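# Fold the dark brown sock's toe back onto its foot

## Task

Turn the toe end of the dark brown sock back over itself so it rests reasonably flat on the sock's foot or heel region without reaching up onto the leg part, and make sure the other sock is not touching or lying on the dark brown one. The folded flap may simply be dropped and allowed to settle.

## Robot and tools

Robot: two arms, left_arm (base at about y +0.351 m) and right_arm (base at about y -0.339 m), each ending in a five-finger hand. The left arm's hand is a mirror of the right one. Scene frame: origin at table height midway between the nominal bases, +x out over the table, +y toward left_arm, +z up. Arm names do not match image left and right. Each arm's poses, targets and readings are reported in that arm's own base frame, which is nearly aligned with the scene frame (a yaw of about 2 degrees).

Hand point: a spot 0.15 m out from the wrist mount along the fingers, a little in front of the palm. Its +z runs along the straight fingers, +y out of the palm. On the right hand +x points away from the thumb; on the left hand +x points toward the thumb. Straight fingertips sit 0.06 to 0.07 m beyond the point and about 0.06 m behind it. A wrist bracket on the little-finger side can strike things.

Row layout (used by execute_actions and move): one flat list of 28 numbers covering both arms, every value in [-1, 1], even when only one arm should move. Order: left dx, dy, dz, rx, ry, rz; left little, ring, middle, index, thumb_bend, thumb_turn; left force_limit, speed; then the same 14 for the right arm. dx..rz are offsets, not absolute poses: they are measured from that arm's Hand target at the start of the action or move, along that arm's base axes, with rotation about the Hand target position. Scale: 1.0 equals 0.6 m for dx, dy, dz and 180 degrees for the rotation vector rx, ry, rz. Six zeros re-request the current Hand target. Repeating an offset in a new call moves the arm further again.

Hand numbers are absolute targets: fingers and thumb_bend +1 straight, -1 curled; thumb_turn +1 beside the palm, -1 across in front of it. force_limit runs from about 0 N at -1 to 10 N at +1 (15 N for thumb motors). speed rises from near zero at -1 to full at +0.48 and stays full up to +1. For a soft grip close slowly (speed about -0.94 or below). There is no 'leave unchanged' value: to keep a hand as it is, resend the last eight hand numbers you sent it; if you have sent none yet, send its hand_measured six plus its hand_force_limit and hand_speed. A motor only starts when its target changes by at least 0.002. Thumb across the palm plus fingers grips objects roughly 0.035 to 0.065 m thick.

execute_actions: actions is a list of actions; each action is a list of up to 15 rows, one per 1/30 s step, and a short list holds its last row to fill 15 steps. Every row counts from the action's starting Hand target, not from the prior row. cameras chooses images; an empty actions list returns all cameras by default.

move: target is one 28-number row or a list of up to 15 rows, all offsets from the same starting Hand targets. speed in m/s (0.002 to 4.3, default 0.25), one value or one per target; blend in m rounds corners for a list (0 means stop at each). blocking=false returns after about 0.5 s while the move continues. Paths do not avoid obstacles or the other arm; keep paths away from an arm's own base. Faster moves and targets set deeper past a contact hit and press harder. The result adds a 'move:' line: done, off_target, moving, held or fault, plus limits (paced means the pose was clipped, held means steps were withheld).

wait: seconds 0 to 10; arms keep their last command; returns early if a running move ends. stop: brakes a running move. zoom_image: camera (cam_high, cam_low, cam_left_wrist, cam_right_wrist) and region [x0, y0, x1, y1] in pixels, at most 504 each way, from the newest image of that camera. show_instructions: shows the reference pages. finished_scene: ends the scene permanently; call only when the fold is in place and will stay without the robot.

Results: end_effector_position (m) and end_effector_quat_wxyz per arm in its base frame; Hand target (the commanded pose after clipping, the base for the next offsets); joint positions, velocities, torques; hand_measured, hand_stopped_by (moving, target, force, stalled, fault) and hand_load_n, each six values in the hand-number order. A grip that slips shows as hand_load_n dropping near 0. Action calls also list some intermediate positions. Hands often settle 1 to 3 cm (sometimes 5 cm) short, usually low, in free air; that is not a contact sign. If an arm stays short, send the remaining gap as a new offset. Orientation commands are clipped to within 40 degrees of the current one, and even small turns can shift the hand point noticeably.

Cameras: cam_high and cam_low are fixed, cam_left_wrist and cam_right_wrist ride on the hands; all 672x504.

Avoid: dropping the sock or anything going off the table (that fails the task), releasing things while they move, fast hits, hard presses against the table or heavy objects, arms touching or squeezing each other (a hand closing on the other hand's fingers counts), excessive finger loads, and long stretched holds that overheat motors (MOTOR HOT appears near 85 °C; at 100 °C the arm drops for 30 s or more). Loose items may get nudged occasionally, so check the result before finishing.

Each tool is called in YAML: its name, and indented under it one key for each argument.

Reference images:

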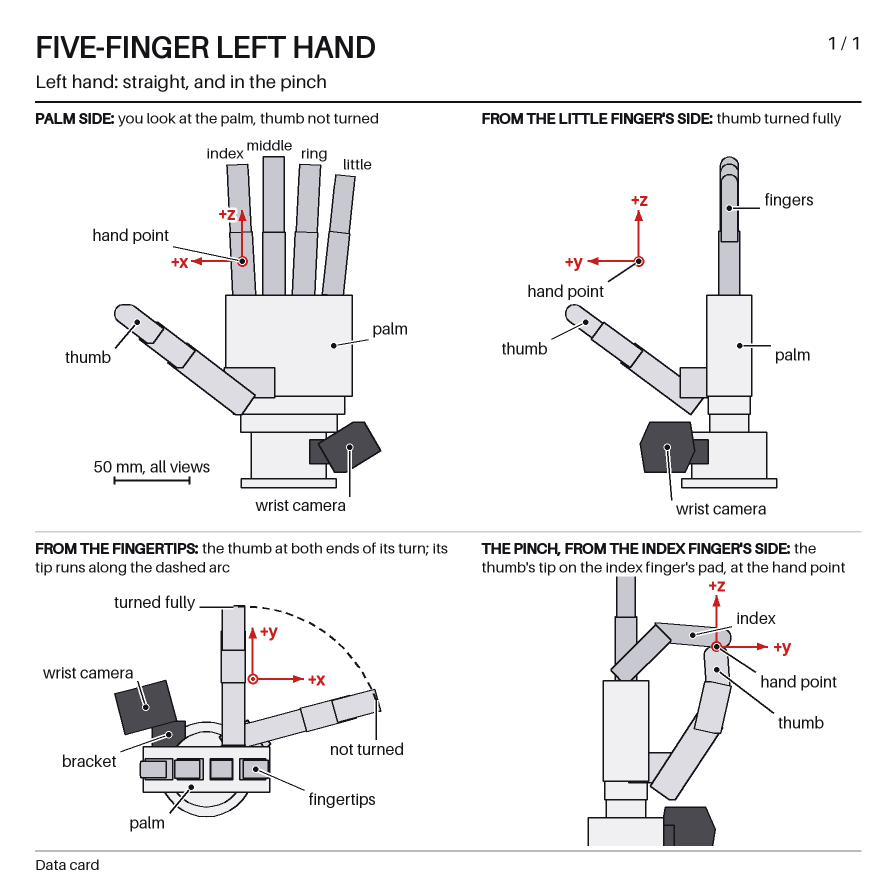

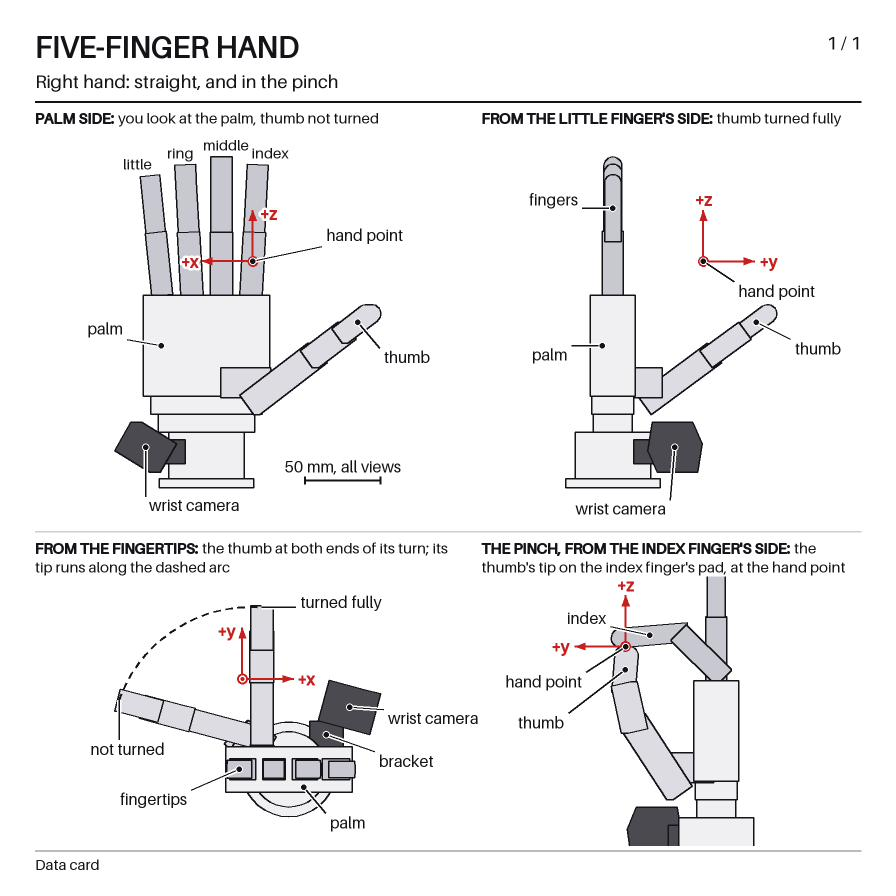

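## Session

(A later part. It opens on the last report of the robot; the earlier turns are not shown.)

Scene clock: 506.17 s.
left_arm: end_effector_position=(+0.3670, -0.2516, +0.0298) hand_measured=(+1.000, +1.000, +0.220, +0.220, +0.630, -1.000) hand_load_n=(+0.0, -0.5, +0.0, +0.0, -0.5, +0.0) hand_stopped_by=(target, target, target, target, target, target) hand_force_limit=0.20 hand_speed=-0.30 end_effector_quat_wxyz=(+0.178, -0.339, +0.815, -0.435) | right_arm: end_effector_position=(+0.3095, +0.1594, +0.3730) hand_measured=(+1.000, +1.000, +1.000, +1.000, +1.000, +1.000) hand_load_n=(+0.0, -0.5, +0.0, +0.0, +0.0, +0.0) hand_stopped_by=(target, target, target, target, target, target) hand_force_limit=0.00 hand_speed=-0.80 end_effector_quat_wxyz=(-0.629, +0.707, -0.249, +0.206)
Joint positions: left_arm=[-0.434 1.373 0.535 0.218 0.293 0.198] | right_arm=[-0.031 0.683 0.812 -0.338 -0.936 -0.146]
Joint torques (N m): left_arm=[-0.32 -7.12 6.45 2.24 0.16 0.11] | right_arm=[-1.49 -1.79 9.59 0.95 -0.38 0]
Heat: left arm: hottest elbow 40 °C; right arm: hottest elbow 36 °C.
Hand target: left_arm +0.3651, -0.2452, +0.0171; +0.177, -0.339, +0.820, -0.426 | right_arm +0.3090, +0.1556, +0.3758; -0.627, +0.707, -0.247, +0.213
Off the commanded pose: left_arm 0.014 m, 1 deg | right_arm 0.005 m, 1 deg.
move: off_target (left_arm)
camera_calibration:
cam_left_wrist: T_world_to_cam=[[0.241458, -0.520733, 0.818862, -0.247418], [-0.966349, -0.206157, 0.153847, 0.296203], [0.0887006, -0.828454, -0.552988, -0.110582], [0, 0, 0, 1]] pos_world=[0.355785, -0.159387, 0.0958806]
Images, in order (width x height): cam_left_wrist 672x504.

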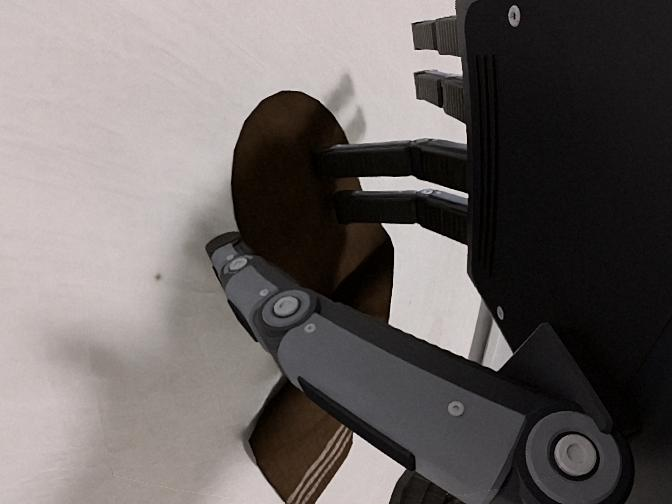

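move:
  target: [0,0,-0.054,0,0,0, 1,1,0.22,0.22,0.63,-1,0.2,-0.3, 0,0,0,0,0,0,1,1,1,1,1,1,0,-0.8]
  speed: 0.06
  cameras: ["cam_left_wrist"]

zoom_image:
  camera: "cam_left_wrist"
  region: [120, 80, 440, 320]

Scene clock: 511.67 s.
left_arm: end_effector_position=(+0.3828, -0.2601, +0.0244) hand_measured=(+1.000, +1.000, +0.220, +0.220, +0.630, -1.000) hand_load_n=(+0.0, +0.0, +0.0, +0.0, +0.0, +0.0) hand_stopped_by=(target, target, target, target, target, target) hand_force_limit=0.20 hand_speed=-0.30 end_effector_quat_wxyz=(+0.199, -0.325, +0.801, -0.461) | right_arm: end_effector_position=(+0.3095, +0.1594, +0.3730) hand_measured=(+1.000, +1.000, +1.000, +1.000, +1.000, +1.000) hand_load_n=(+0.0, +0.0, +0.0, +0.0, +0.0, +0.0) hand_stopped_by=(target, target, target, target, target, target) hand_force_limit=0.00 hand_speed=-0.80 end_effector_quat_wxyz=(-0.629, +0.707, -0.249, +0.206)
Joint positions: left_arm=[-0.434 1.441 0.525 0.371 0.299 0.198] | right_arm=[-0.031 0.683 0.812 -0.338 -0.936 -0.146]
Joint torques (N m): left_arm=[0.09 -5.07 4.16 0.92 -0.07 0.15] | right_arm=[-1.49 -1.85 9.61 0.95 -0.37 -0.01]
Heat: left arm: hottest elbow 40 °C; right arm: hottest elbow 36 °C.
Hand target: left_arm +0.3649, -0.2452, -0.0154; +0.177, -0.339, +0.820, -0.426 | right_arm +0.3090, +0.1556, +0.3758; -0.627, +0.707, -0.247, +0.213
Off the commanded pose: left_arm 0.046 m, 5 deg | right_arm 0.005 m, 1 deg.
move: off_target (left_arm)
camera_calibration:
cam_left_wrist: T_world_to_cam=[[0.182245, -0.492438, 0.851053, -0.222075], [-0.975813, -0.196857, 0.0950557, 0.318073], [0.120726, -0.847793, -0.516404, -0.140182], [0, 0, 0, 1]] pos_world=[0.367776, -0.165589, 0.0863723]
Images, in order (width x height): cam_left_wrist 672x504.

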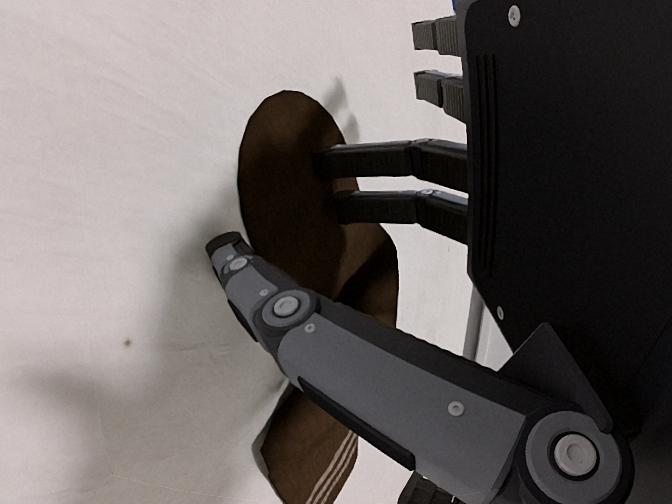

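Scaled by 1.575 from the camera's 672x504 image, which has a finer 960x720 frame.

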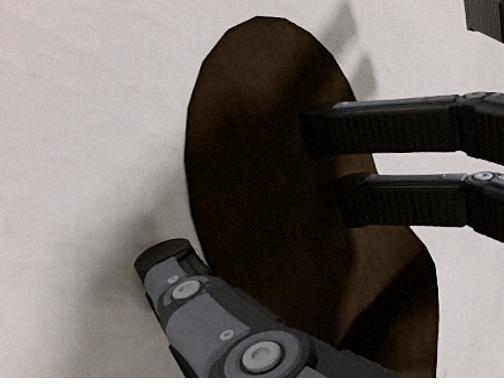

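execute_actions:
  actions:
    - [[0,0,-0.005,0,0,0, 1,1,0.1,0.1,0.64,-1,0.2,-0.5, 0,0,0,0,0,0,1,1,1,1,1,1,0,-0.8]]
    - [[0,0,-0.003,0,0,0, 1,1,0.0,0.0,0.64,-1,0.2,-0.5, 0,0,0,0,0,0,1,1,1,1,1,1,0,-0.8]]
  cameras: ["cam_left_wrist"]

Scene clock: 515.60 s.
left_arm: end_effector_position=(+0.3854, -0.2615, +0.0240) hand_measured=(+1.000, +1.000, +0.000, +0.000, +0.640, -1.000) hand_load_n=(+0.0, +0.0, +0.0, +0.0, +0.0, +0.0) hand_stopped_by=(target, target, target, target, target, target) hand_force_limit=0.20 hand_speed=-0.50 end_effector_quat_wxyz=(+0.202, -0.322, +0.799, -0.466) | right_arm: end_effector_position=(+0.3095, +0.1594, +0.3730) hand_measured=(+1.000, +1.000, +1.000, +1.000, +1.000, +1.000) hand_load_n=(+0.0, +0.0, +0.0, +0.0, +0.0, -0.5) hand_stopped_by=(target, target, target, target, target, target) hand_force_limit=0.00 hand_speed=-0.80 end_effector_quat_wxyz=(-0.629, +0.707, -0.249, +0.206)
Joint positions: left_arm=[-0.434 1.452 0.524 0.396 0.299 0.198] | right_arm=[-0.031 0.683 0.812 -0.338 -0.936 -0.146]
Joint torques (N m): left_arm=[-0.38 -5.3 4.01 0.9 -0.09 0.17] | right_arm=[-1.55 -1.79 9.61 0.92 -0.37 0]
Heat: left arm: hottest elbow 39 °C; right arm: hottest elbow 36 °C.
Hand target: left_arm +0.3650, -0.2452, -0.0202; +0.177, -0.339, +0.820, -0.426 | right_arm +0.3090, +0.1556, +0.3758; -0.627, +0.707, -0.247, +0.213
Off the commanded pose: left_arm 0.051 m, 6 deg | right_arm 0.005 m, 1 deg.
Step readings (end_effector_position of left_arm | right_arm):
0: (+0.3828, -0.2601, +0.0244) | (+0.3095, +0.1594, +0.3730)
1: (+0.3829, -0.2601, +0.0243) | (+0.3095, +0.1594, +0.3730)
2: (+0.3831, -0.2602, +0.0241) | (+0.3095, +0.1594, +0.3730)
4: (+0.3842, -0.2608, +0.0244) | (+0.3095, +0.1594, +0.3730)
8: (+0.3847, -0.2611, +0.0245) | (+0.3095, +0.1594, +0.3730)
15: (+0.3847, -0.2611, +0.0245) | (+0.3095, +0.1594, +0.3730)
16: (+0.3849, -0.2611, +0.0246) | (+0.3095, +0.1594, +0.3730)
17: (+0.3850, -0.2613, +0.0245) | (+0.3095, +0.1594, +0.3730)
19: (+0.3853, -0.2614, +0.0242) | (+0.3095, +0.1594, +0.3730)
23: (+0.3854, -0.2615, +0.0240) | (+0.3095, +0.1594, +0.3730)
30: (+0.3854, -0.2615, +0.0240) | (+0.3095, +0.1594, +0.3730)
camera_calibration:
cam_left_wrist: T_world_to_cam=[[0.171752, -0.487449, 0.856093, -0.217625], [-0.977011, -0.195692, 0.0845861, 0.32137], [0.126299, -0.850939, -0.509854, -0.145013], [0, 0, 0, 1]] pos_world=[0.369674, -0.166589, 0.085188]
Images, in order (width x height): cam_left_wrist 672x504.

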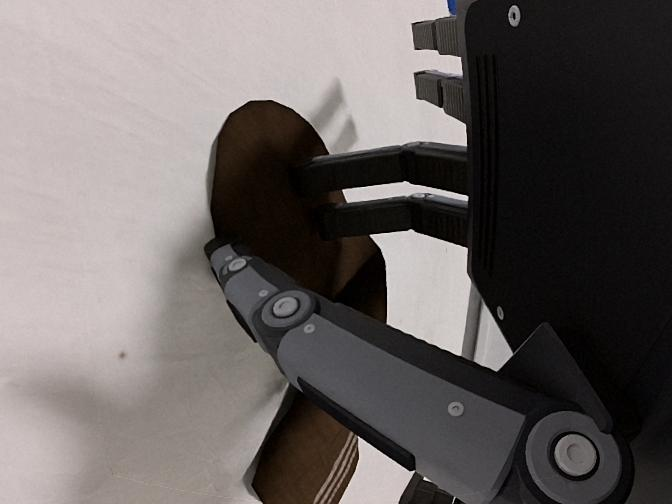

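execute_actions:
  actions:
    - [[0,0,-0.003,0,0,0, 1,1,-0.1,-0.1,0.62,-1,0.2,-0.5, 0,0,0,0,0,0,1,1,1,1,1,1,0,-0.8]]
  cameras: ["cam_left_wrist"]

zoom_image:
  camera: "cam_left_wrist"
  region: [120, 80, 440, 320]

Scene clock: 519.17 s.
left_arm: end_effector_position=(+0.3857, -0.2616, +0.0229) hand_measured=(+1.000, +1.000, -0.100, -0.100, +0.620, -1.000) hand_load_n=(+0.0, +0.0, -0.5, +0.0, -1.0, -0.5) hand_stopped_by=(target, target, target, target, target, target) hand_force_limit=0.20 hand_speed=-0.50 end_effector_quat_wxyz=(+0.202, -0.322, +0.799, -0.466) | right_arm: end_effector_position=(+0.3095, +0.1594, +0.3730) hand_measured=(+1.000, +1.000, +1.000, +1.000, +1.000, +1.000) hand_load_n=(+0.0, -0.5, +0.0, +0.0, +0.0, -0.5) hand_stopped_by=(target, target, target, target, target, target) hand_force_limit=0.00 hand_speed=-0.80 end_effector_quat_wxyz=(-0.629, +0.707, -0.249, +0.206)
Joint positions: left_arm=[-0.434 1.456 0.524 0.4 0.3 0.198] | right_arm=[-0.031 0.683 0.812 -0.338 -0.936 -0.146]
Joint torques (N m): left_arm=[0.03 -4.01 3.73 0.88 -0.08 0.15] | right_arm=[-1.49 -1.79 9.61 0.95 -0.38 -0.01]
Heat: left arm: hottest elbow 39 °C; right arm: hottest elbow 36 °C.
Hand target: left_arm +0.3650, -0.2452, -0.0220; +0.177, -0.339, +0.820, -0.426 | right_arm +0.3090, +0.1556, +0.3758; -0.627, +0.707, -0.247, +0.213
Off the commanded pose: left_arm 0.052 m, 6 deg | right_arm 0.005 m, 1 deg.
Step readings (end_effector_position of left_arm | right_arm):
0: (+0.3854, -0.2615, +0.0240) | (+0.3095, +0.1594, +0.3730)
1: (+0.3856, -0.2615, +0.0240) | (+0.3095, +0.1594, +0.3730)
2: (+0.3857, -0.2617, +0.0240) | (+0.3095, +0.1594, +0.3730)
4: (+0.3857, -0.2617, +0.0232) | (+0.3095, +0.1594, +0.3730)
8: (+0.3857, -0.2616, +0.0229) | (+0.3095, +0.1594, +0.3730)
15: (+0.3857, -0.2616, +0.0229) | (+0.3095, +0.1594, +0.3730)
camera_calibration:
cam_left_wrist: T_world_to_cam=[[0.171667, -0.487393, 0.856142, -0.216795], [-0.977064, -0.195382, 0.0846843, 0.321779], [0.126, -0.851043, -0.509755, -0.145697], [0, 0, 0, 1]] pos_world=[0.369974, -0.166789, 0.0840882]
Images, in order (width x height): cam_left_wrist 672x504.

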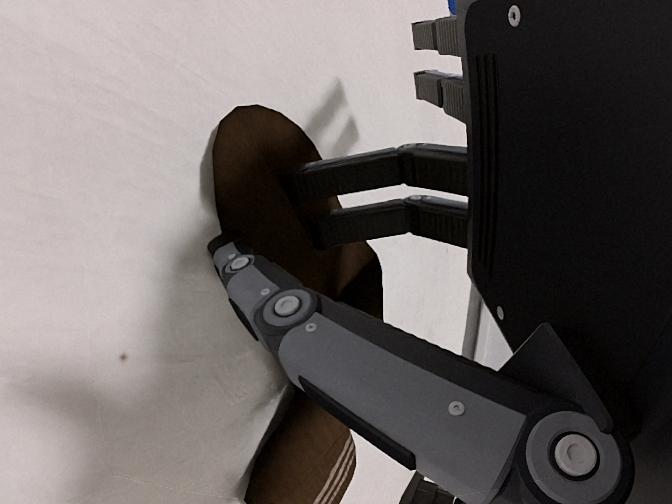

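Scaled by 1.575 from the camera's 672x504 image, which has a finer 960x720 frame.

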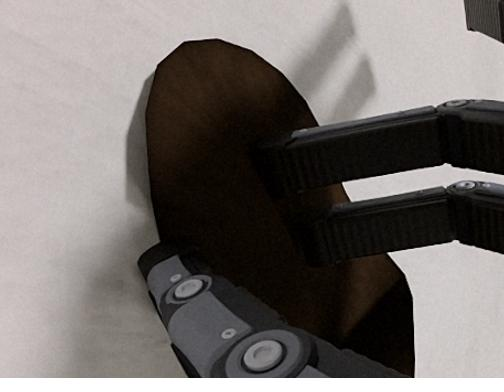

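execute_actions:
  actions:
    - [[0,0,-0.003,0,0,0, 1,1,-0.18,-0.18,0.57,-1,0.2,-0.5, 0,0,0,0,0,0,1,1,1,1,1,1,0,-0.8]]
    - [[0,0,-0.003,0,0,0, 1,1,-0.25,-0.25,0.48,-1,0.2,-0.5, 0,0,0,0,0,0,1,1,1,1,1,1,0,-0.8]]
  cameras: ["cam_left_wrist"]

zoom_image:
  camera: "cam_left_wrist"
  region: [120, 80, 440, 320]

Scene clock: 523.23 s.
left_arm: end_effector_position=(+0.3832, -0.2591, +0.0195) hand_measured=(+1.000, +1.000, -0.250, -0.250, +0.480, -1.000) hand_load_n=(+0.0, +0.0, -1.0, +0.0, +1.0, +0.0) hand_stopped_by=(target, target, target, target, target, target) hand_force_limit=0.20 hand_speed=-0.50 end_effector_quat_wxyz=(+0.201, -0.324, +0.799, -0.465) | right_arm: end_effector_position=(+0.3095, +0.1594, +0.3730) hand_measured=(+1.000, +1.000, +1.000, +1.000, +1.000, +1.000) hand_load_n=(+0.0, +0.0, +0.0, +0.0, +0.0, +0.0) hand_stopped_by=(target, target, target, target, target, target) hand_force_limit=0.00 hand_speed=-0.80 end_effector_quat_wxyz=(-0.629, +0.707, -0.249, +0.206)
Joint positions: left_arm=[-0.429 1.459 0.515 0.408 0.303 0.198] | right_arm=[-0.031 0.683 0.812 -0.338 -0.936 -0.146]
Joint torques (N m): left_arm=[0.03 -4.48 4.23 1.22 -0.17 0.18] | right_arm=[-1.49 -1.79 9.59 0.95 -0.37 0]
Heat: left arm: hottest elbow 38 °C; right arm: hottest elbow 36 °C.
Hand target: left_arm +0.3650, -0.2452, -0.0255; +0.177, -0.339, +0.820, -0.427 | right_arm +0.3090, +0.1556, +0.3758; -0.627, +0.707, -0.247, +0.213
Off the commanded pose: left_arm 0.051 m, 6 deg | right_arm 0.005 m, 1 deg.
Step readings (end_effector_position of left_arm | right_arm):
0: (+0.3857, -0.2616, +0.0229) | (+0.3095, +0.1594, +0.3730)
1: (+0.3858, -0.2617, +0.0231) | (+0.3095, +0.1594, +0.3730)
2: (+0.3859, -0.2617, +0.0230) | (+0.3095, +0.1594, +0.3730)
4: (+0.3851, -0.2614, +0.0218) | (+0.3095, +0.1594, +0.3730)
8: (+0.3847, -0.2609, +0.0215) | (+0.3095, +0.1594, +0.3730)
15: (+0.3847, -0.2609, +0.0215) | (+0.3095, +0.1594, +0.3730)
16: (+0.3849, -0.2610, +0.0217) | (+0.3095, +0.1594, +0.3730)
17: (+0.3849, -0.2610, +0.0217) | (+0.3095, +0.1594, +0.3730)
19: (+0.3838, -0.2601, +0.0205) | (+0.3095, +0.1594, +0.3730)
23: (+0.3832, -0.2591, +0.0195) | (+0.3095, +0.1594, +0.3730)
30: (+0.3832, -0.2591, +0.0195) | (+0.3095, +0.1594, +0.3730)
camera_calibration:
cam_left_wrist: T_world_to_cam=[[0.176129, -0.487322, 0.855275, -0.213913], [-0.976428, -0.196615, 0.0890499, 0.319514], [0.124764, -0.850799, -0.510465, -0.144411], [0, 0, 0, 1]] pos_world=[0.367676, -0.164288, 0.0807854]
Images, in order (width x height): cam_left_wrist 672x504.

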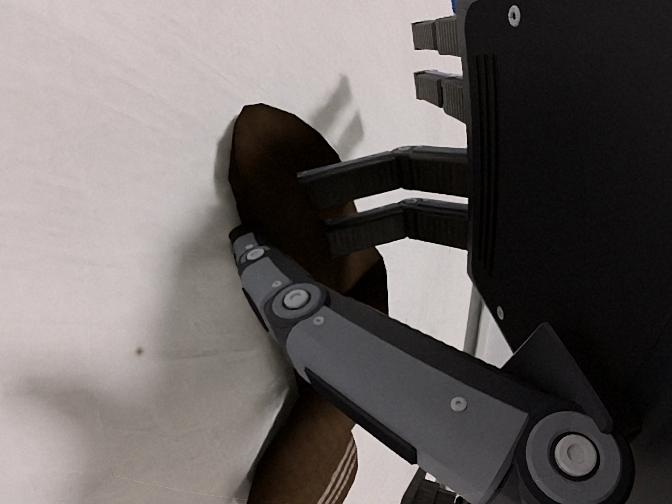

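Scaled by 1.575 from the camera's 672x504 image, which has a finer 960x720 frame.

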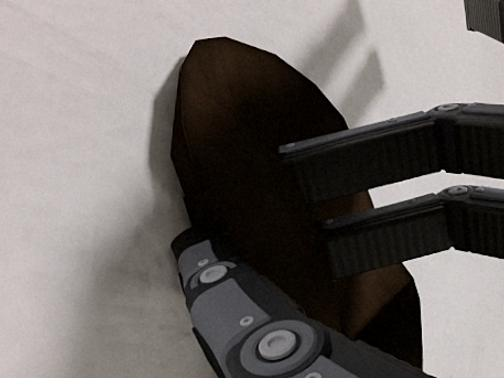

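execute_actions:
  actions:
    - [[0,0,-0.002,0,0,0, 1,1,-0.3,-0.3,0.39,-1,0.2,-0.5, 0,0,0,0,0,0,1,1,1,1,1,1,0,-0.8]]
    - [[0,0,-0.002,0,0,0, 1,1,-0.42,-0.42,0.22,-1,0.2,-0.5, 0,0,0,0,0,0,1,1,1,1,1,1,0,-0.8]]
  cameras: ["cam_left_wrist","cam_low"]

zoom_image:
  camera: "cam_left_wrist"
  region: [120, 80, 440, 320]

Scene clock: 532.50 s.
left_arm: end_effector_position=(+0.3842, -0.2593, +0.0171) hand_measured=(+1.000, +1.000, -0.336, -0.418, +0.380, -1.000) hand_load_n=(+0.0, +0.0, +6.5, +3.0, +11.0, +1.5) hand_stopped_by=(target, target, force, target, force, target) hand_force_limit=0.20 hand_speed=-0.50 end_effector_quat_wxyz=(+0.202, -0.323, +0.799, -0.466) | right_arm: end_effector_position=(+0.3095, +0.1594, +0.3730) hand_measured=(+1.000, +1.000, +1.000, +1.000, +1.000, +1.000) hand_load_n=(+0.0, +0.0, +0.0, +0.0, +0.0, -0.5) hand_stopped_by=(target, target, target, target, target, target) hand_force_limit=0.00 hand_speed=-0.80 end_effector_quat_wxyz=(-0.629, +0.707, -0.249, +0.206)
Joint positions: left_arm=[-0.429 1.469 0.514 0.422 0.303 0.198] | right_arm=[-0.031 0.683 0.812 -0.338 -0.936 -0.146]
Joint torques (N m): left_arm=[-0.67 -4.07 4.1 1.09 -0.17 0.21] | right_arm=[-1.49 -1.79 9.61 0.92 -0.37 0]
Heat: left arm: hottest elbow 37 °C; right arm: hottest elbow 36 °C.
Hand target: left_arm +0.3649, -0.2452, -0.0280; +0.177, -0.339, +0.820, -0.426 | right_arm +0.3090, +0.1556, +0.3758; -0.627, +0.707, -0.247, +0.213
Off the commanded pose: left_arm 0.051 m, 6 deg | right_arm 0.005 m, 1 deg.
Step readings (end_effector_position of left_arm | right_arm):
0: (+0.3832, -0.2591, +0.0195) | (+0.3095, +0.1594, +0.3730)
1: (+0.3833, -0.2591, +0.0195) | (+0.3095, +0.1594, +0.3730)
2: (+0.3834, -0.2592, +0.0195) | (+0.3095, +0.1594, +0.3730)
4: (+0.3830, -0.2588, +0.0184) | (+0.3095, +0.1594, +0.3730)
8: (+0.3836, -0.2591, +0.0174) | (+0.3095, +0.1594, +0.3730)
15: (+0.3838, -0.2591, +0.0174) | (+0.3095, +0.1594, +0.3730)
16: (+0.3838, -0.2592, +0.0174) | (+0.3095, +0.1594, +0.3730)
17: (+0.3840, -0.2592, +0.0174) | (+0.3095, +0.1594, +0.3730)
19: (+0.3841, -0.2593, +0.0170) | (+0.3095, +0.1594, +0.3730)
23: (+0.3842, -0.2593, +0.0171) | (+0.3095, +0.1594, +0.3730)
30: (+0.3842, -0.2593, +0.0171) | (+0.3095, +0.1594, +0.3730)
camera_calibration:
cam_left_wrist: T_world_to_cam=[[0.174307, -0.486259, 0.856253, -0.211094], [-0.97656, -0.196883, 0.0869894, 0.320575], [0.126282, -0.851346, -0.509179, -0.146658], [0, 0, 0, 1]] pos_world=[0.368376, -0.164388, 0.0781884]
Images, in order (width x height): cam_low 672x504, cam_left_wrist 672x504.

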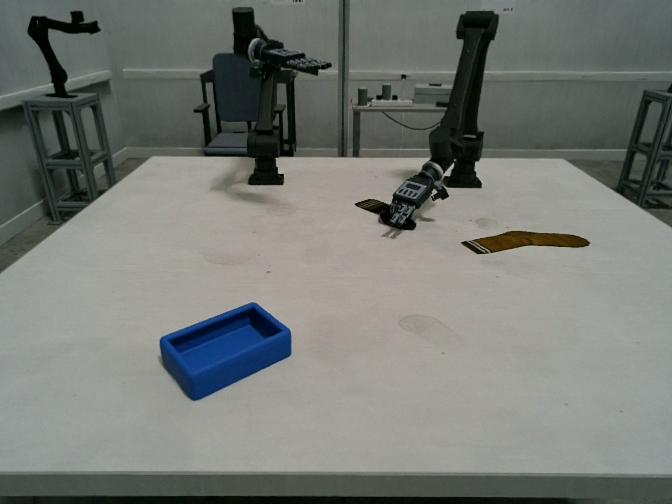

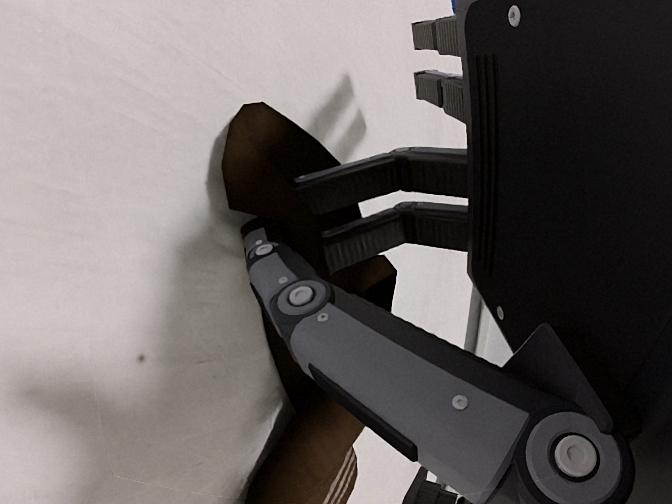

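Scaled by 1.575 from the camera's 672x504 image, which has a finer 960x720 frame.

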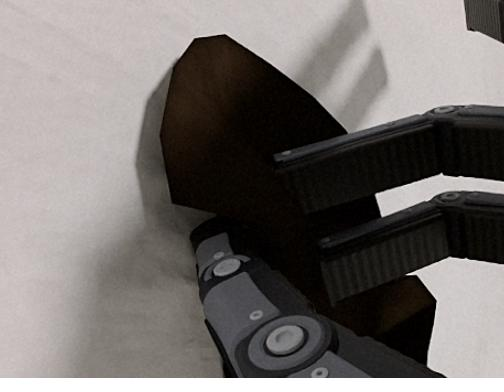

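move:
  target:
    - [0,0,0.2,0,0,0, 1,1,-0.42,-0.42,0.22,-1,0.2,-0.5, 0,-0.333,0,0,0,0,1,1,1,1,1,1,0,-0.8]
  speed: 0.08
  cameras: ["cam_left_wrist","cam_low"]

Scene clock: 552.13 s.
left_arm: end_effector_position=(+0.3455, -0.2403, +0.0689) hand_measured=(+1.000, +1.000, -0.336, -0.418, +0.382, -1.000) hand_load_n=(+0.0, +0.0, +6.5, +2.5, +11.5, +1.0) hand_stopped_by=(target, target, force, target, force, target) hand_force_limit=0.20 hand_speed=-0.50 end_effector_quat_wxyz=(+0.158, -0.350, +0.825, -0.414) | right_arm: end_effector_position=(+0.3046, -0.0381, +0.3578) hand_measured=(+1.000, +1.000, +1.000, +1.000, +1.000, +1.000) hand_load_n=(+0.0, +0.0, -0.5, +0.0, +0.0, -0.5) hand_stopped_by=(target, target, target, target, target, target) hand_force_limit=0.00 hand_speed=-0.80 end_effector_quat_wxyz=(-0.613, +0.697, -0.296, +0.224)
Joint positions: left_arm=[-0.429 1.212 0.572 -0.048 0.297 0.198] | right_arm=[-0.761 1.086 1.141 -1.686 -1.422 -1.58]
Joint torques (N m): left_arm=[-0.44 -8 12.48 1.18 0.03 0.11] | right_arm=[-0.73 -4.66 12.38 -0.62 -0.88 -0.03]
Motor temperatures (°C): left_arm=[23 25 36 27 26 24] | right_arm=[22 26 37 27 24 26]
Heat: left arm: hottest elbow 36 °C; right arm: hottest elbow 37 °C.
Hand target: left_arm +0.3649, -0.2452, +0.0920; +0.177, -0.339, +0.820, -0.426 | right_arm +0.3090, -0.0442, +0.3758; -0.627, +0.707, -0.247, +0.213
Off the commanded pose: left_arm 0.031 m, 3 deg | right_arm 0.020 m, 6 deg.
joint sent to its limit (right arm) — joint 4 (wrist pitch), lower limit. The joint targets are off in orientation, not in position.
move: off_target (left_arm, right_arm)
camera_calibration:
cam_left_wrist: T_world_to_cam=[[0.291762, -0.541306, 0.788582, -0.288611], [-0.954931, -0.21192, 0.207841, 0.262707], [0.0546106, -0.813681, -0.57874, -0.0606259], [0, 0, 0, 1]] pos_world=[0.338383, -0.149885, 0.137906]
Images, in order (width x height): cam_low 672x504, cam_left_wrist 672x504.

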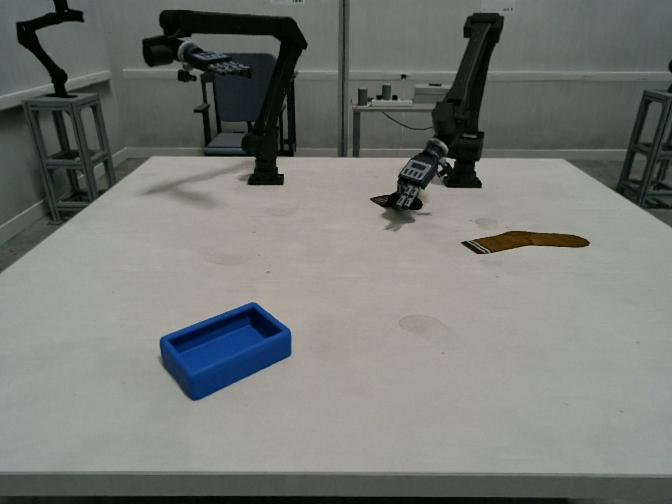

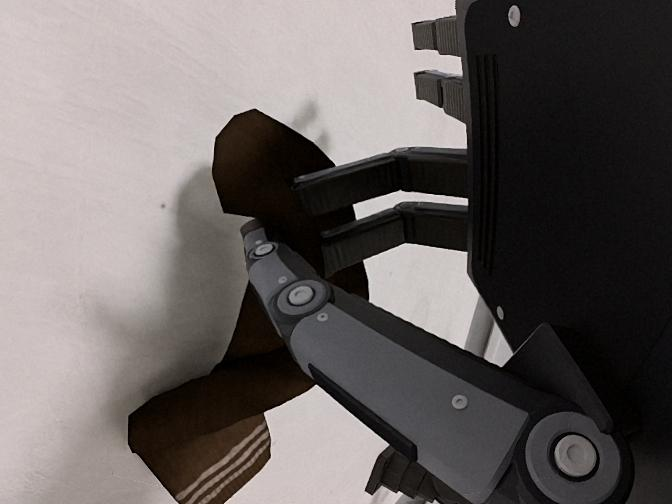

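move:
  target:
    - [-0.02,-0.12,0.27,0,0,0.07, 1,1,-0.42,-0.42,0.22,-1,0.2,-0.5, 0,0,0,0,0,-0.15,1,1,1,1,1,1,0,-0.8]
    - [-0.0415,-0.258,0.547,0,0,0.139, 1,1,-0.42,-0.42,0.22,-1,0.2,-0.5, 0,0,0,0,0,-0.3,1,1,1,1,1,1,0,-0.8]
  speed: 0.12
  blend: [0.03,0]
  cameras: ["cam_left_wrist","cam_low","cam_high"]

Scene clock: 560.37 s.
left_arm: end_effector_position=(+0.3373, -0.3893, +0.4014) hand_measured=(+1.000, +1.000, -0.336, -0.418, +0.382, -1.000) hand_load_n=(+0.0, +0.0, +6.5, +2.0, +11.5, +1.5) hand_stopped_by=(target, target, force, target, force, target) hand_force_limit=0.20 hand_speed=-0.50 end_effector_quat_wxyz=(+0.268, -0.504, +0.736, -0.364) | right_arm: end_effector_position=(+0.3092, -0.0493, +0.3735) hand_measured=(+1.000, +1.000, +1.000, +1.000, +1.000, +1.000) hand_load_n=(+0.0, +0.0, +0.0, +0.0, +0.0, +0.0) hand_stopped_by=(target, target, target, target, target, target) hand_force_limit=0.00 hand_speed=-0.80 end_effector_quat_wxyz=(-0.455, +0.521, -0.542, +0.478)
Joint positions: left_arm=[-0.944 1.27 1.542 -1.001 -0.478 -0.357] | right_arm=[-0.523 0.431 0.748 -0.462 -0.474 -0.071]
Joint torques (N m): left_arm=[-1.38 -8.47 14.65 1.22 -0.43 -0.12] | right_arm=[0.21 0.79 8.94 1.89 -0.04 0.31]
Heat: left arm: hottest elbow 37 °C; right arm: hottest elbow 36 °C.
Hand target: left_arm +0.3401, -0.3999, +0.4203; +0.265, -0.509, +0.727, -0.378 | right_arm +0.3090, -0.0442, +0.3759; -0.462, +0.518, -0.541, +0.475
Off the commanded pose: left_arm 0.022 m, 2 deg | right_arm 0.006 m, 1 deg.
move: off_target (left_arm)
camera_calibration:
cam_left_wrist: T_world_to_cam=[[0.459674, -0.407627, 0.789012, -0.63392], [-0.78789, -0.597137, 0.150521, -0.0292551], [0.409792, -0.690845, -0.595654, -0.0541832], [0, 0, 0, 1]] pos_world=[0.29055, -0.313304, 0.472299]
Images, in order (width x height): cam_high 672x504, cam_low 672x504, cam_left_wrist 672x504.

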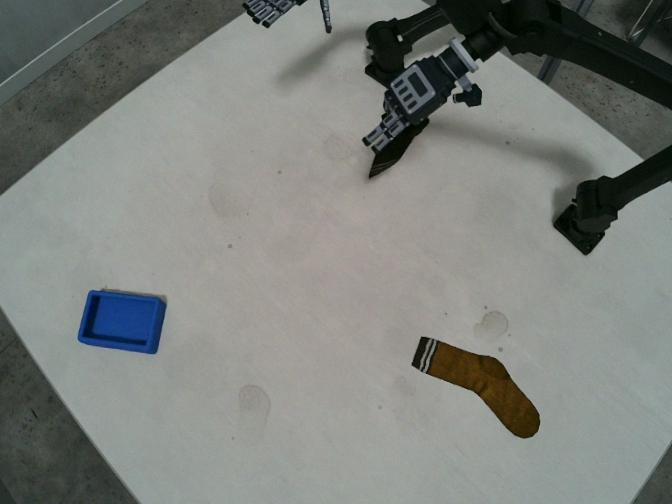

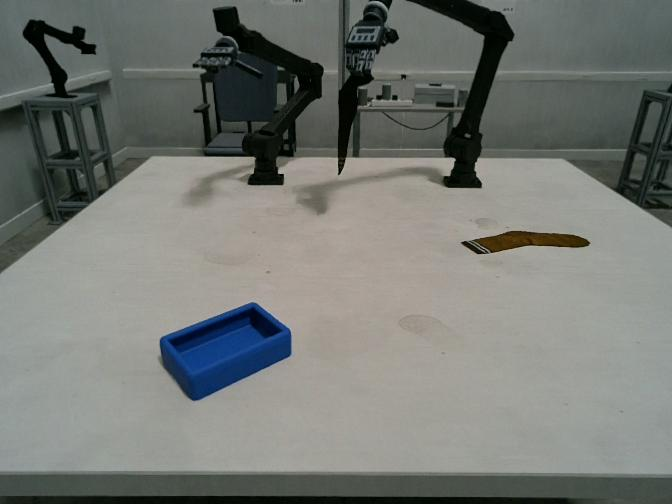

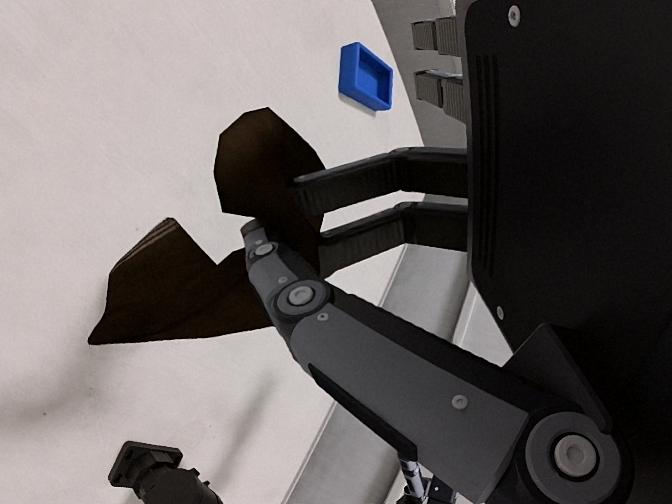

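move:
  target:
    - [0,0,-0.217,0,0,0, 1,1,-0.42,-0.42,0.22,-1,0.2,-0.5, 0,0,0,0,0,0,1,1,1,1,1,1,0,-0.8]
    - [0.128,0.38,-0.584,0,0,0, 1,1,-0.42,-0.42,0.22,-1,0.2,-0.5, 0,0,0,0,0,0,1,1,1,1,1,1,0,-0.8]
  speed: 0.1
  blend: [0.02,0]
  cameras: ["cam_left_wrist","cam_low","cam_high"]

Scene clock: 573.63 s.
left_arm: end_effector_position=(+0.4158, -0.1747, +0.0754) hand_measured=(+1.000, +1.000, -0.336, -0.418, +0.382, -1.000) hand_load_n=(+0.0, +0.0, +6.5, +2.0, +11.5, +1.0) hand_stopped_by=(target, target, force, target, force, target) hand_force_limit=0.20 hand_speed=-0.50 end_effector_quat_wxyz=(+0.262, -0.513, +0.723, -0.380) | right_arm: end_effector_position=(+0.3092, -0.0493, +0.3736) hand_measured=(+1.000, +1.000, +1.000, +1.000, +1.000, +1.000) hand_load_n=(+0.0, +0.0, +0.0, +0.0, +0.0, -0.5) hand_stopped_by=(target, target, target, target, target, target) hand_force_limit=0.00 hand_speed=-0.80 end_effector_quat_wxyz=(-0.455, +0.520, -0.542, +0.478)
Joint positions: left_arm=[-0.317 1.237 0.583 0.043 0.027 0.005] | right_arm=[-0.523 0.431 0.748 -0.462 -0.474 -0.071]
Joint torques (N m): left_arm=[-0.79 -6.65 7.94 2.37 0.1 0.16] | right_arm=[0.15 0.85 8.91 1.89 -0.04 0.29]
Heat: left arm: hottest elbow 37 °C; right arm: hottest elbow 35 °C.
Hand target: left_arm +0.4169, -0.1719, +0.0699; +0.265, -0.509, +0.727, -0.378 | right_arm +0.3090, -0.0442, +0.3759; -0.462, +0.518, -0.541, +0.475
Off the commanded pose: left_arm 0.006 m, 1 deg | right_arm 0.006 m, 1 deg.
move: done
camera_calibration:
cam_left_wrist: T_world_to_cam=[[0.457712, -0.367341, 0.809667, -0.318998], [-0.781663, -0.600208, 0.16957, 0.205403], [0.423679, -0.7105, -0.561859, -0.143978], [0, 0, 0, 1]] pos_world=[0.367565, -0.0961928, 0.142557]
Images, in order (width x height): cam_high 672x504, cam_low 672x504, cam_left_wrist 672x504.

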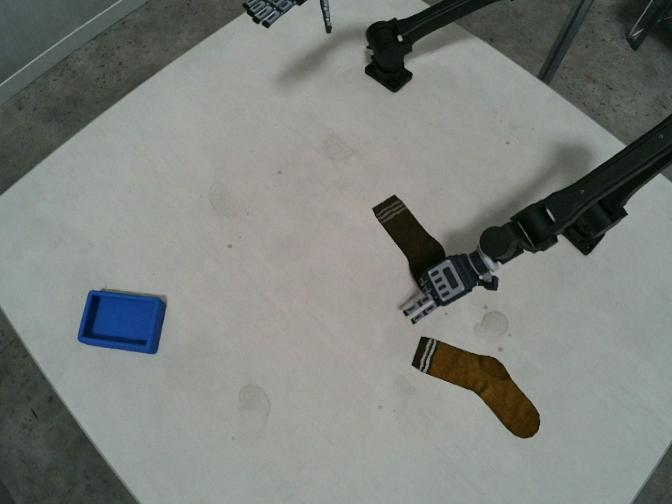

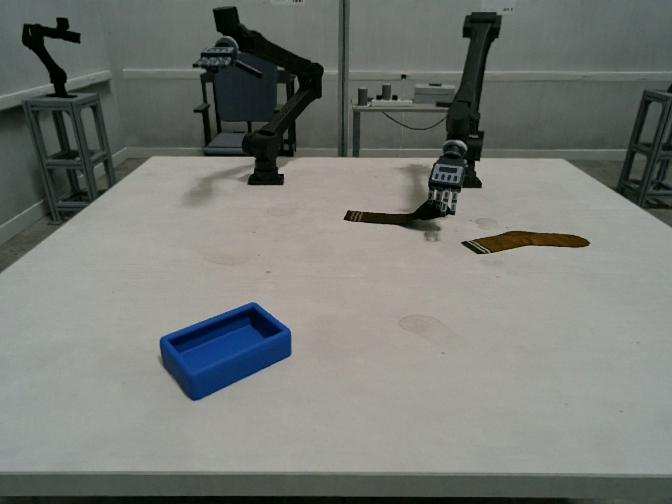

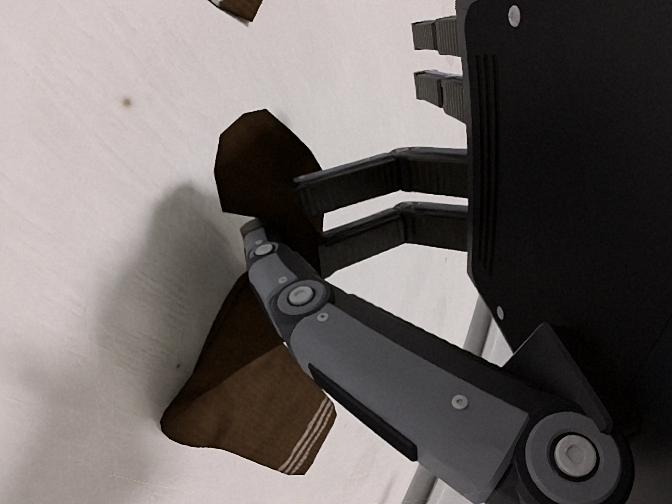

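move:
  target:
    - [0.0213,0.0015,-0.0667,0,0,-0.1706, 1,1,-0.42,-0.42,0.22,-1,0.2,-0.5, 0,0,0,0,0,0,1,1,1,1,1,1,0,-0.8]
  speed: 0.1
  cameras: ["cam_left_wrist","cam_low","cam_high"]

zoom_image:
  camera: "cam_high"
  region: [360, 180, 500, 340]

zoom_image:
  camera: "cam_low"
  region: [330, 150, 490, 270]

Scene clock: 627.20 s.
left_arm: end_effector_position=(+0.4117, -0.1731, +0.0239) hand_measured=(+1.000, +1.000, -0.336, -0.418, +0.382, -1.000) hand_load_n=(+0.0, -0.5, +6.5, +2.0, +11.5, +1.0) hand_stopped_by=(target, target, force, target, force, target) hand_force_limit=0.20 hand_speed=-0.50 end_effector_quat_wxyz=(+0.146, -0.304, +0.835, -0.434) | right_arm: end_effector_position=(+0.3092, -0.0493, +0.3736) hand_measured=(+1.000, +1.000, +1.000, +1.000, +1.000, +1.000) hand_load_n=(+0.0, +0.0, +0.0, +0.0, +0.0, +0.0) hand_stopped_by=(target, target, target, target, target, target) hand_force_limit=0.00 hand_speed=-0.80 end_effector_quat_wxyz=(-0.455, +0.520, -0.542, +0.478)
Joint positions: left_arm=[-0.154 1.463 0.649 0.044 0.582 0.465] | right_arm=[-0.523 0.431 0.748 -0.462 -0.474 -0.071]
Joint torques (N m): left_arm=[-0.21 -7.47 11.02 1.25 0.4 0.14] | right_arm=[0.15 0.85 8.92 1.89 -0.04 0.28]
Heat: left arm: hottest elbow 35 °C; right arm: hottest elbow 34 °C.
Hand target: left_arm +0.4296, -0.1710, +0.0299; +0.155, -0.298, +0.835, -0.435 | right_arm +0.3090, -0.0442, +0.3759; -0.462, +0.518, -0.541, +0.475
Off the commanded pose: left_arm 0.019 m, 1 deg | right_arm 0.006 m, 1 deg.
move: off_target (left_arm)
camera_calibration:
cam_left_wrist: T_world_to_cam=[[0.214112, -0.552208, 0.805743, -0.206441], [-0.976765, -0.113214, 0.181968, 0.376185], [-0.00926238, -0.825983, -0.563618, -0.0117765], [0, 0, 0, 1]] pos_world=[0.411537, -0.0811362, 0.0912476]
Images, in order (width x height): cam_high 672x504, cam_low 672x504, cam_left_wrist 672x504.

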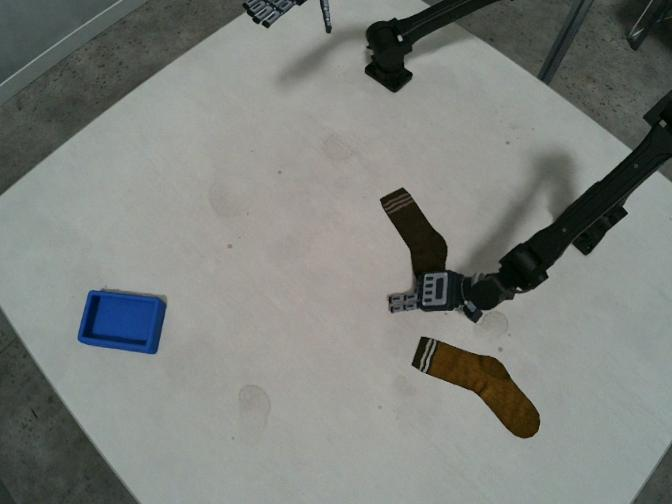

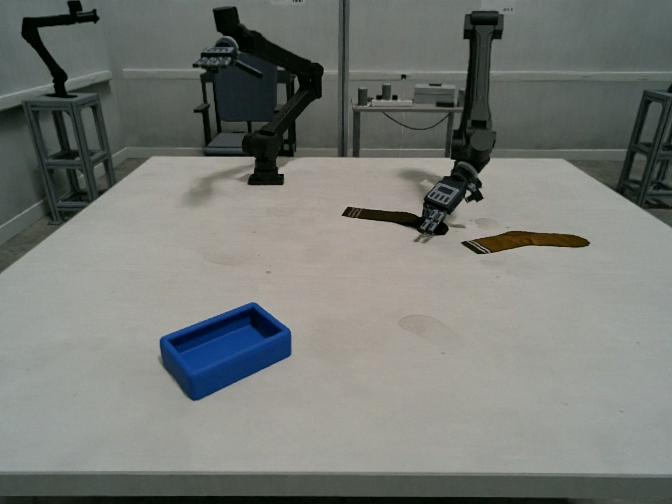

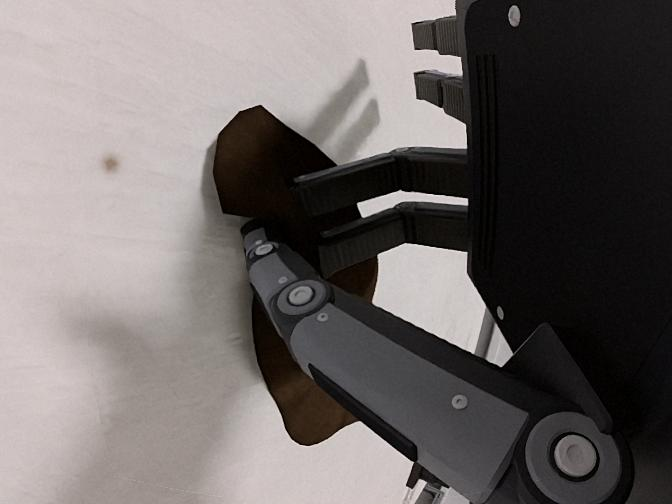

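Scaled by 3.150.

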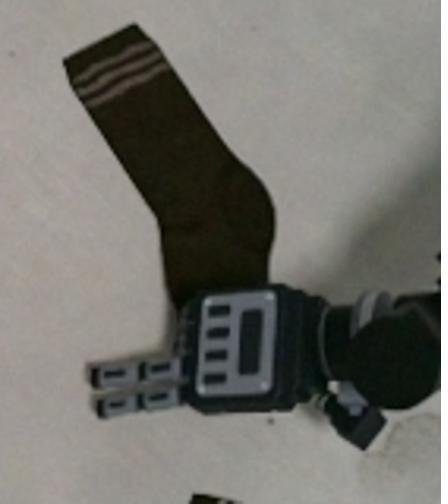

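Scaled by 3.150.

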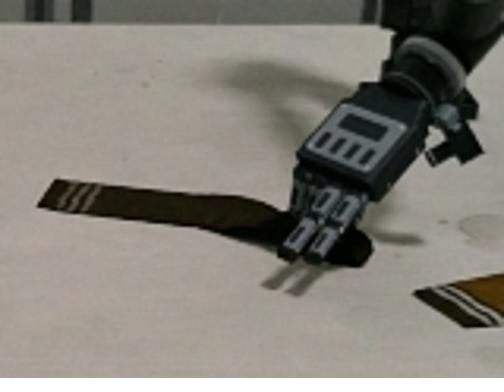

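move:
  target:
    - [-0.039,-0.009,0.055,0.1295,-0.1585,-0.143, 1,1,-0.42,-0.42,0.22,-1,0.2,-0.5, 0,0,0,0,0,0,1,1,1,1,1,1,0,-0.8]
    - [-0.05,-0.02,0.05,0.2532,-0.31,-0.2797, 1,1,-0.42,-0.42,0.22,-1,0.2,-0.5, 0,0,0,0,0,0,1,1,1,1,1,1,0,-0.8]
  speed: 0.3
  blend: [0.01,0]
  cameras: ["cam_left_wrist","cam_low","cam_high"]

zoom_image:
  camera: "cam_high"
  region: [360, 180, 500, 340]

zoom_image:
  camera: "cam_low"
  region: [330, 150, 490, 270]

Scene clock: 650.23 s.
left_arm: end_effector_position=(+0.3994, -0.1797, +0.0543) hand_measured=(+1.000, +1.000, -0.336, -0.418, +0.382, -1.000) hand_load_n=(+0.0, +0.0, +6.5, +1.5, +11.5, +1.5) hand_stopped_by=(target, target, force, target, force, target) hand_force_limit=0.20 hand_speed=-0.50 end_effector_quat_wxyz=(+0.404, +0.354, +0.817, -0.208) | right_arm: end_effector_position=(+0.3092, -0.0493, +0.3736) hand_measured=(+1.000, +1.000, +1.000, +1.000, +1.000, +1.000) hand_load_n=(-0.5, +0.0, +0.0, +0.0, +0.0, +0.0) hand_stopped_by=(target, target, target, target, target, target) hand_force_limit=0.00 hand_speed=-0.80 end_effector_quat_wxyz=(-0.455, +0.520, -0.542, +0.478)
Joint positions: left_arm=[-0.39 1.229 0.457 0.082 0.395 1.811] | right_arm=[-0.523 0.431 0.748 -0.462 -0.474 -0.071]
Joint torques (N m): left_arm=[-1.49 -7.41 7.25 2.25 0.12 0.17] | right_arm=[0.21 0.91 8.92 1.89 -0.04 0.29]
Heat: left arm: hottest elbow 36 °C; right arm: hottest elbow 34 °C.
Hand target: left_arm +0.3995, -0.1830, +0.0597; +0.414, +0.365, +0.808, -0.206 | right_arm +0.3090, -0.0442, +0.3759; -0.462, +0.518, -0.541, +0.475
Off the commanded pose: left_arm 0.006 m, 2 deg | right_arm 0.006 m, 1 deg.
move: done
camera_calibration:
cam_left_wrist: T_world_to_cam=[[-0.821374, -0.560669, -0.104856, 0.229505], [-0.491602, 0.78908, -0.368349, 0.356081], [0.289262, -0.251004, -0.923756, 0.00344186], [0, 0, 0, 1]] pos_world=[0.362564, -0.151436, 0.158407]
Images, in order (width x height): cam_high 672x504, cam_low 672x504, cam_left_wrist 672x504.

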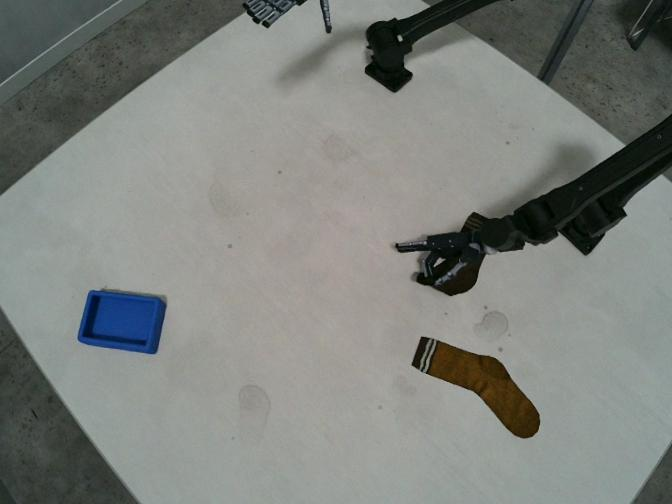

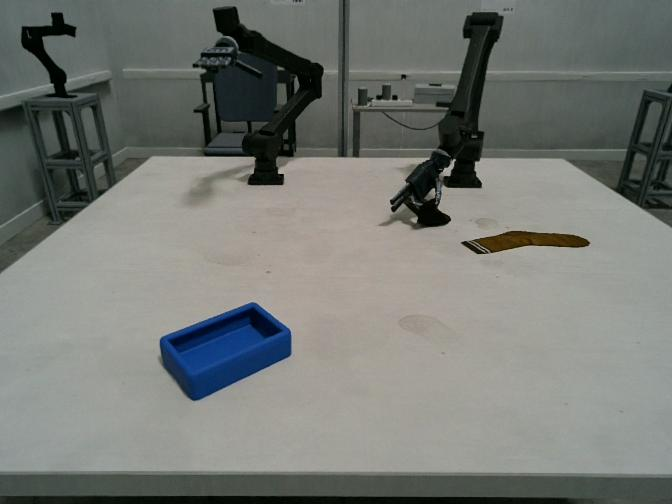

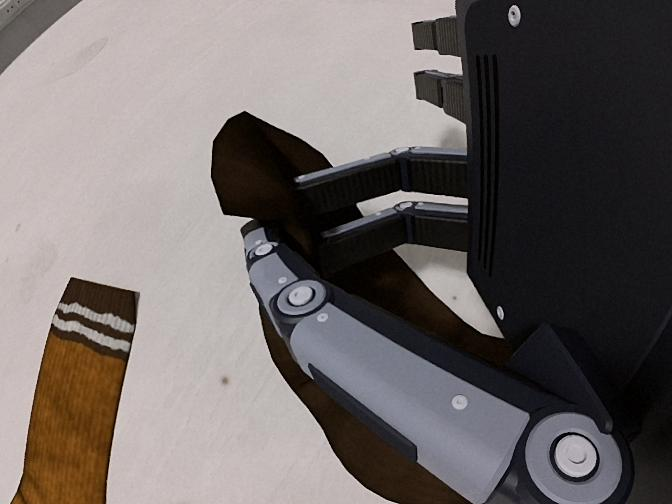

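Scaled by 3.150.

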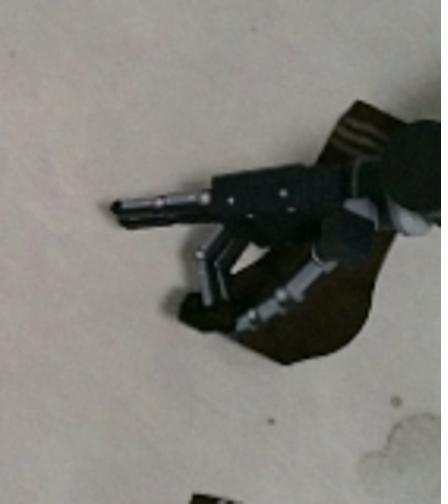

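Scaled by 3.150.

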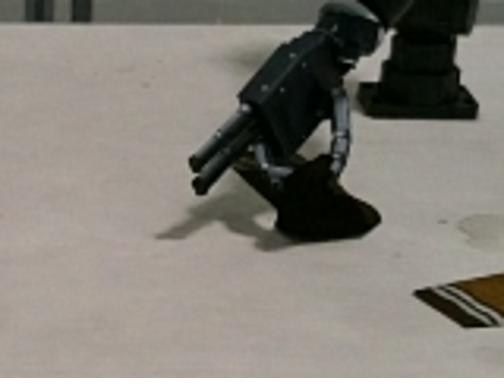

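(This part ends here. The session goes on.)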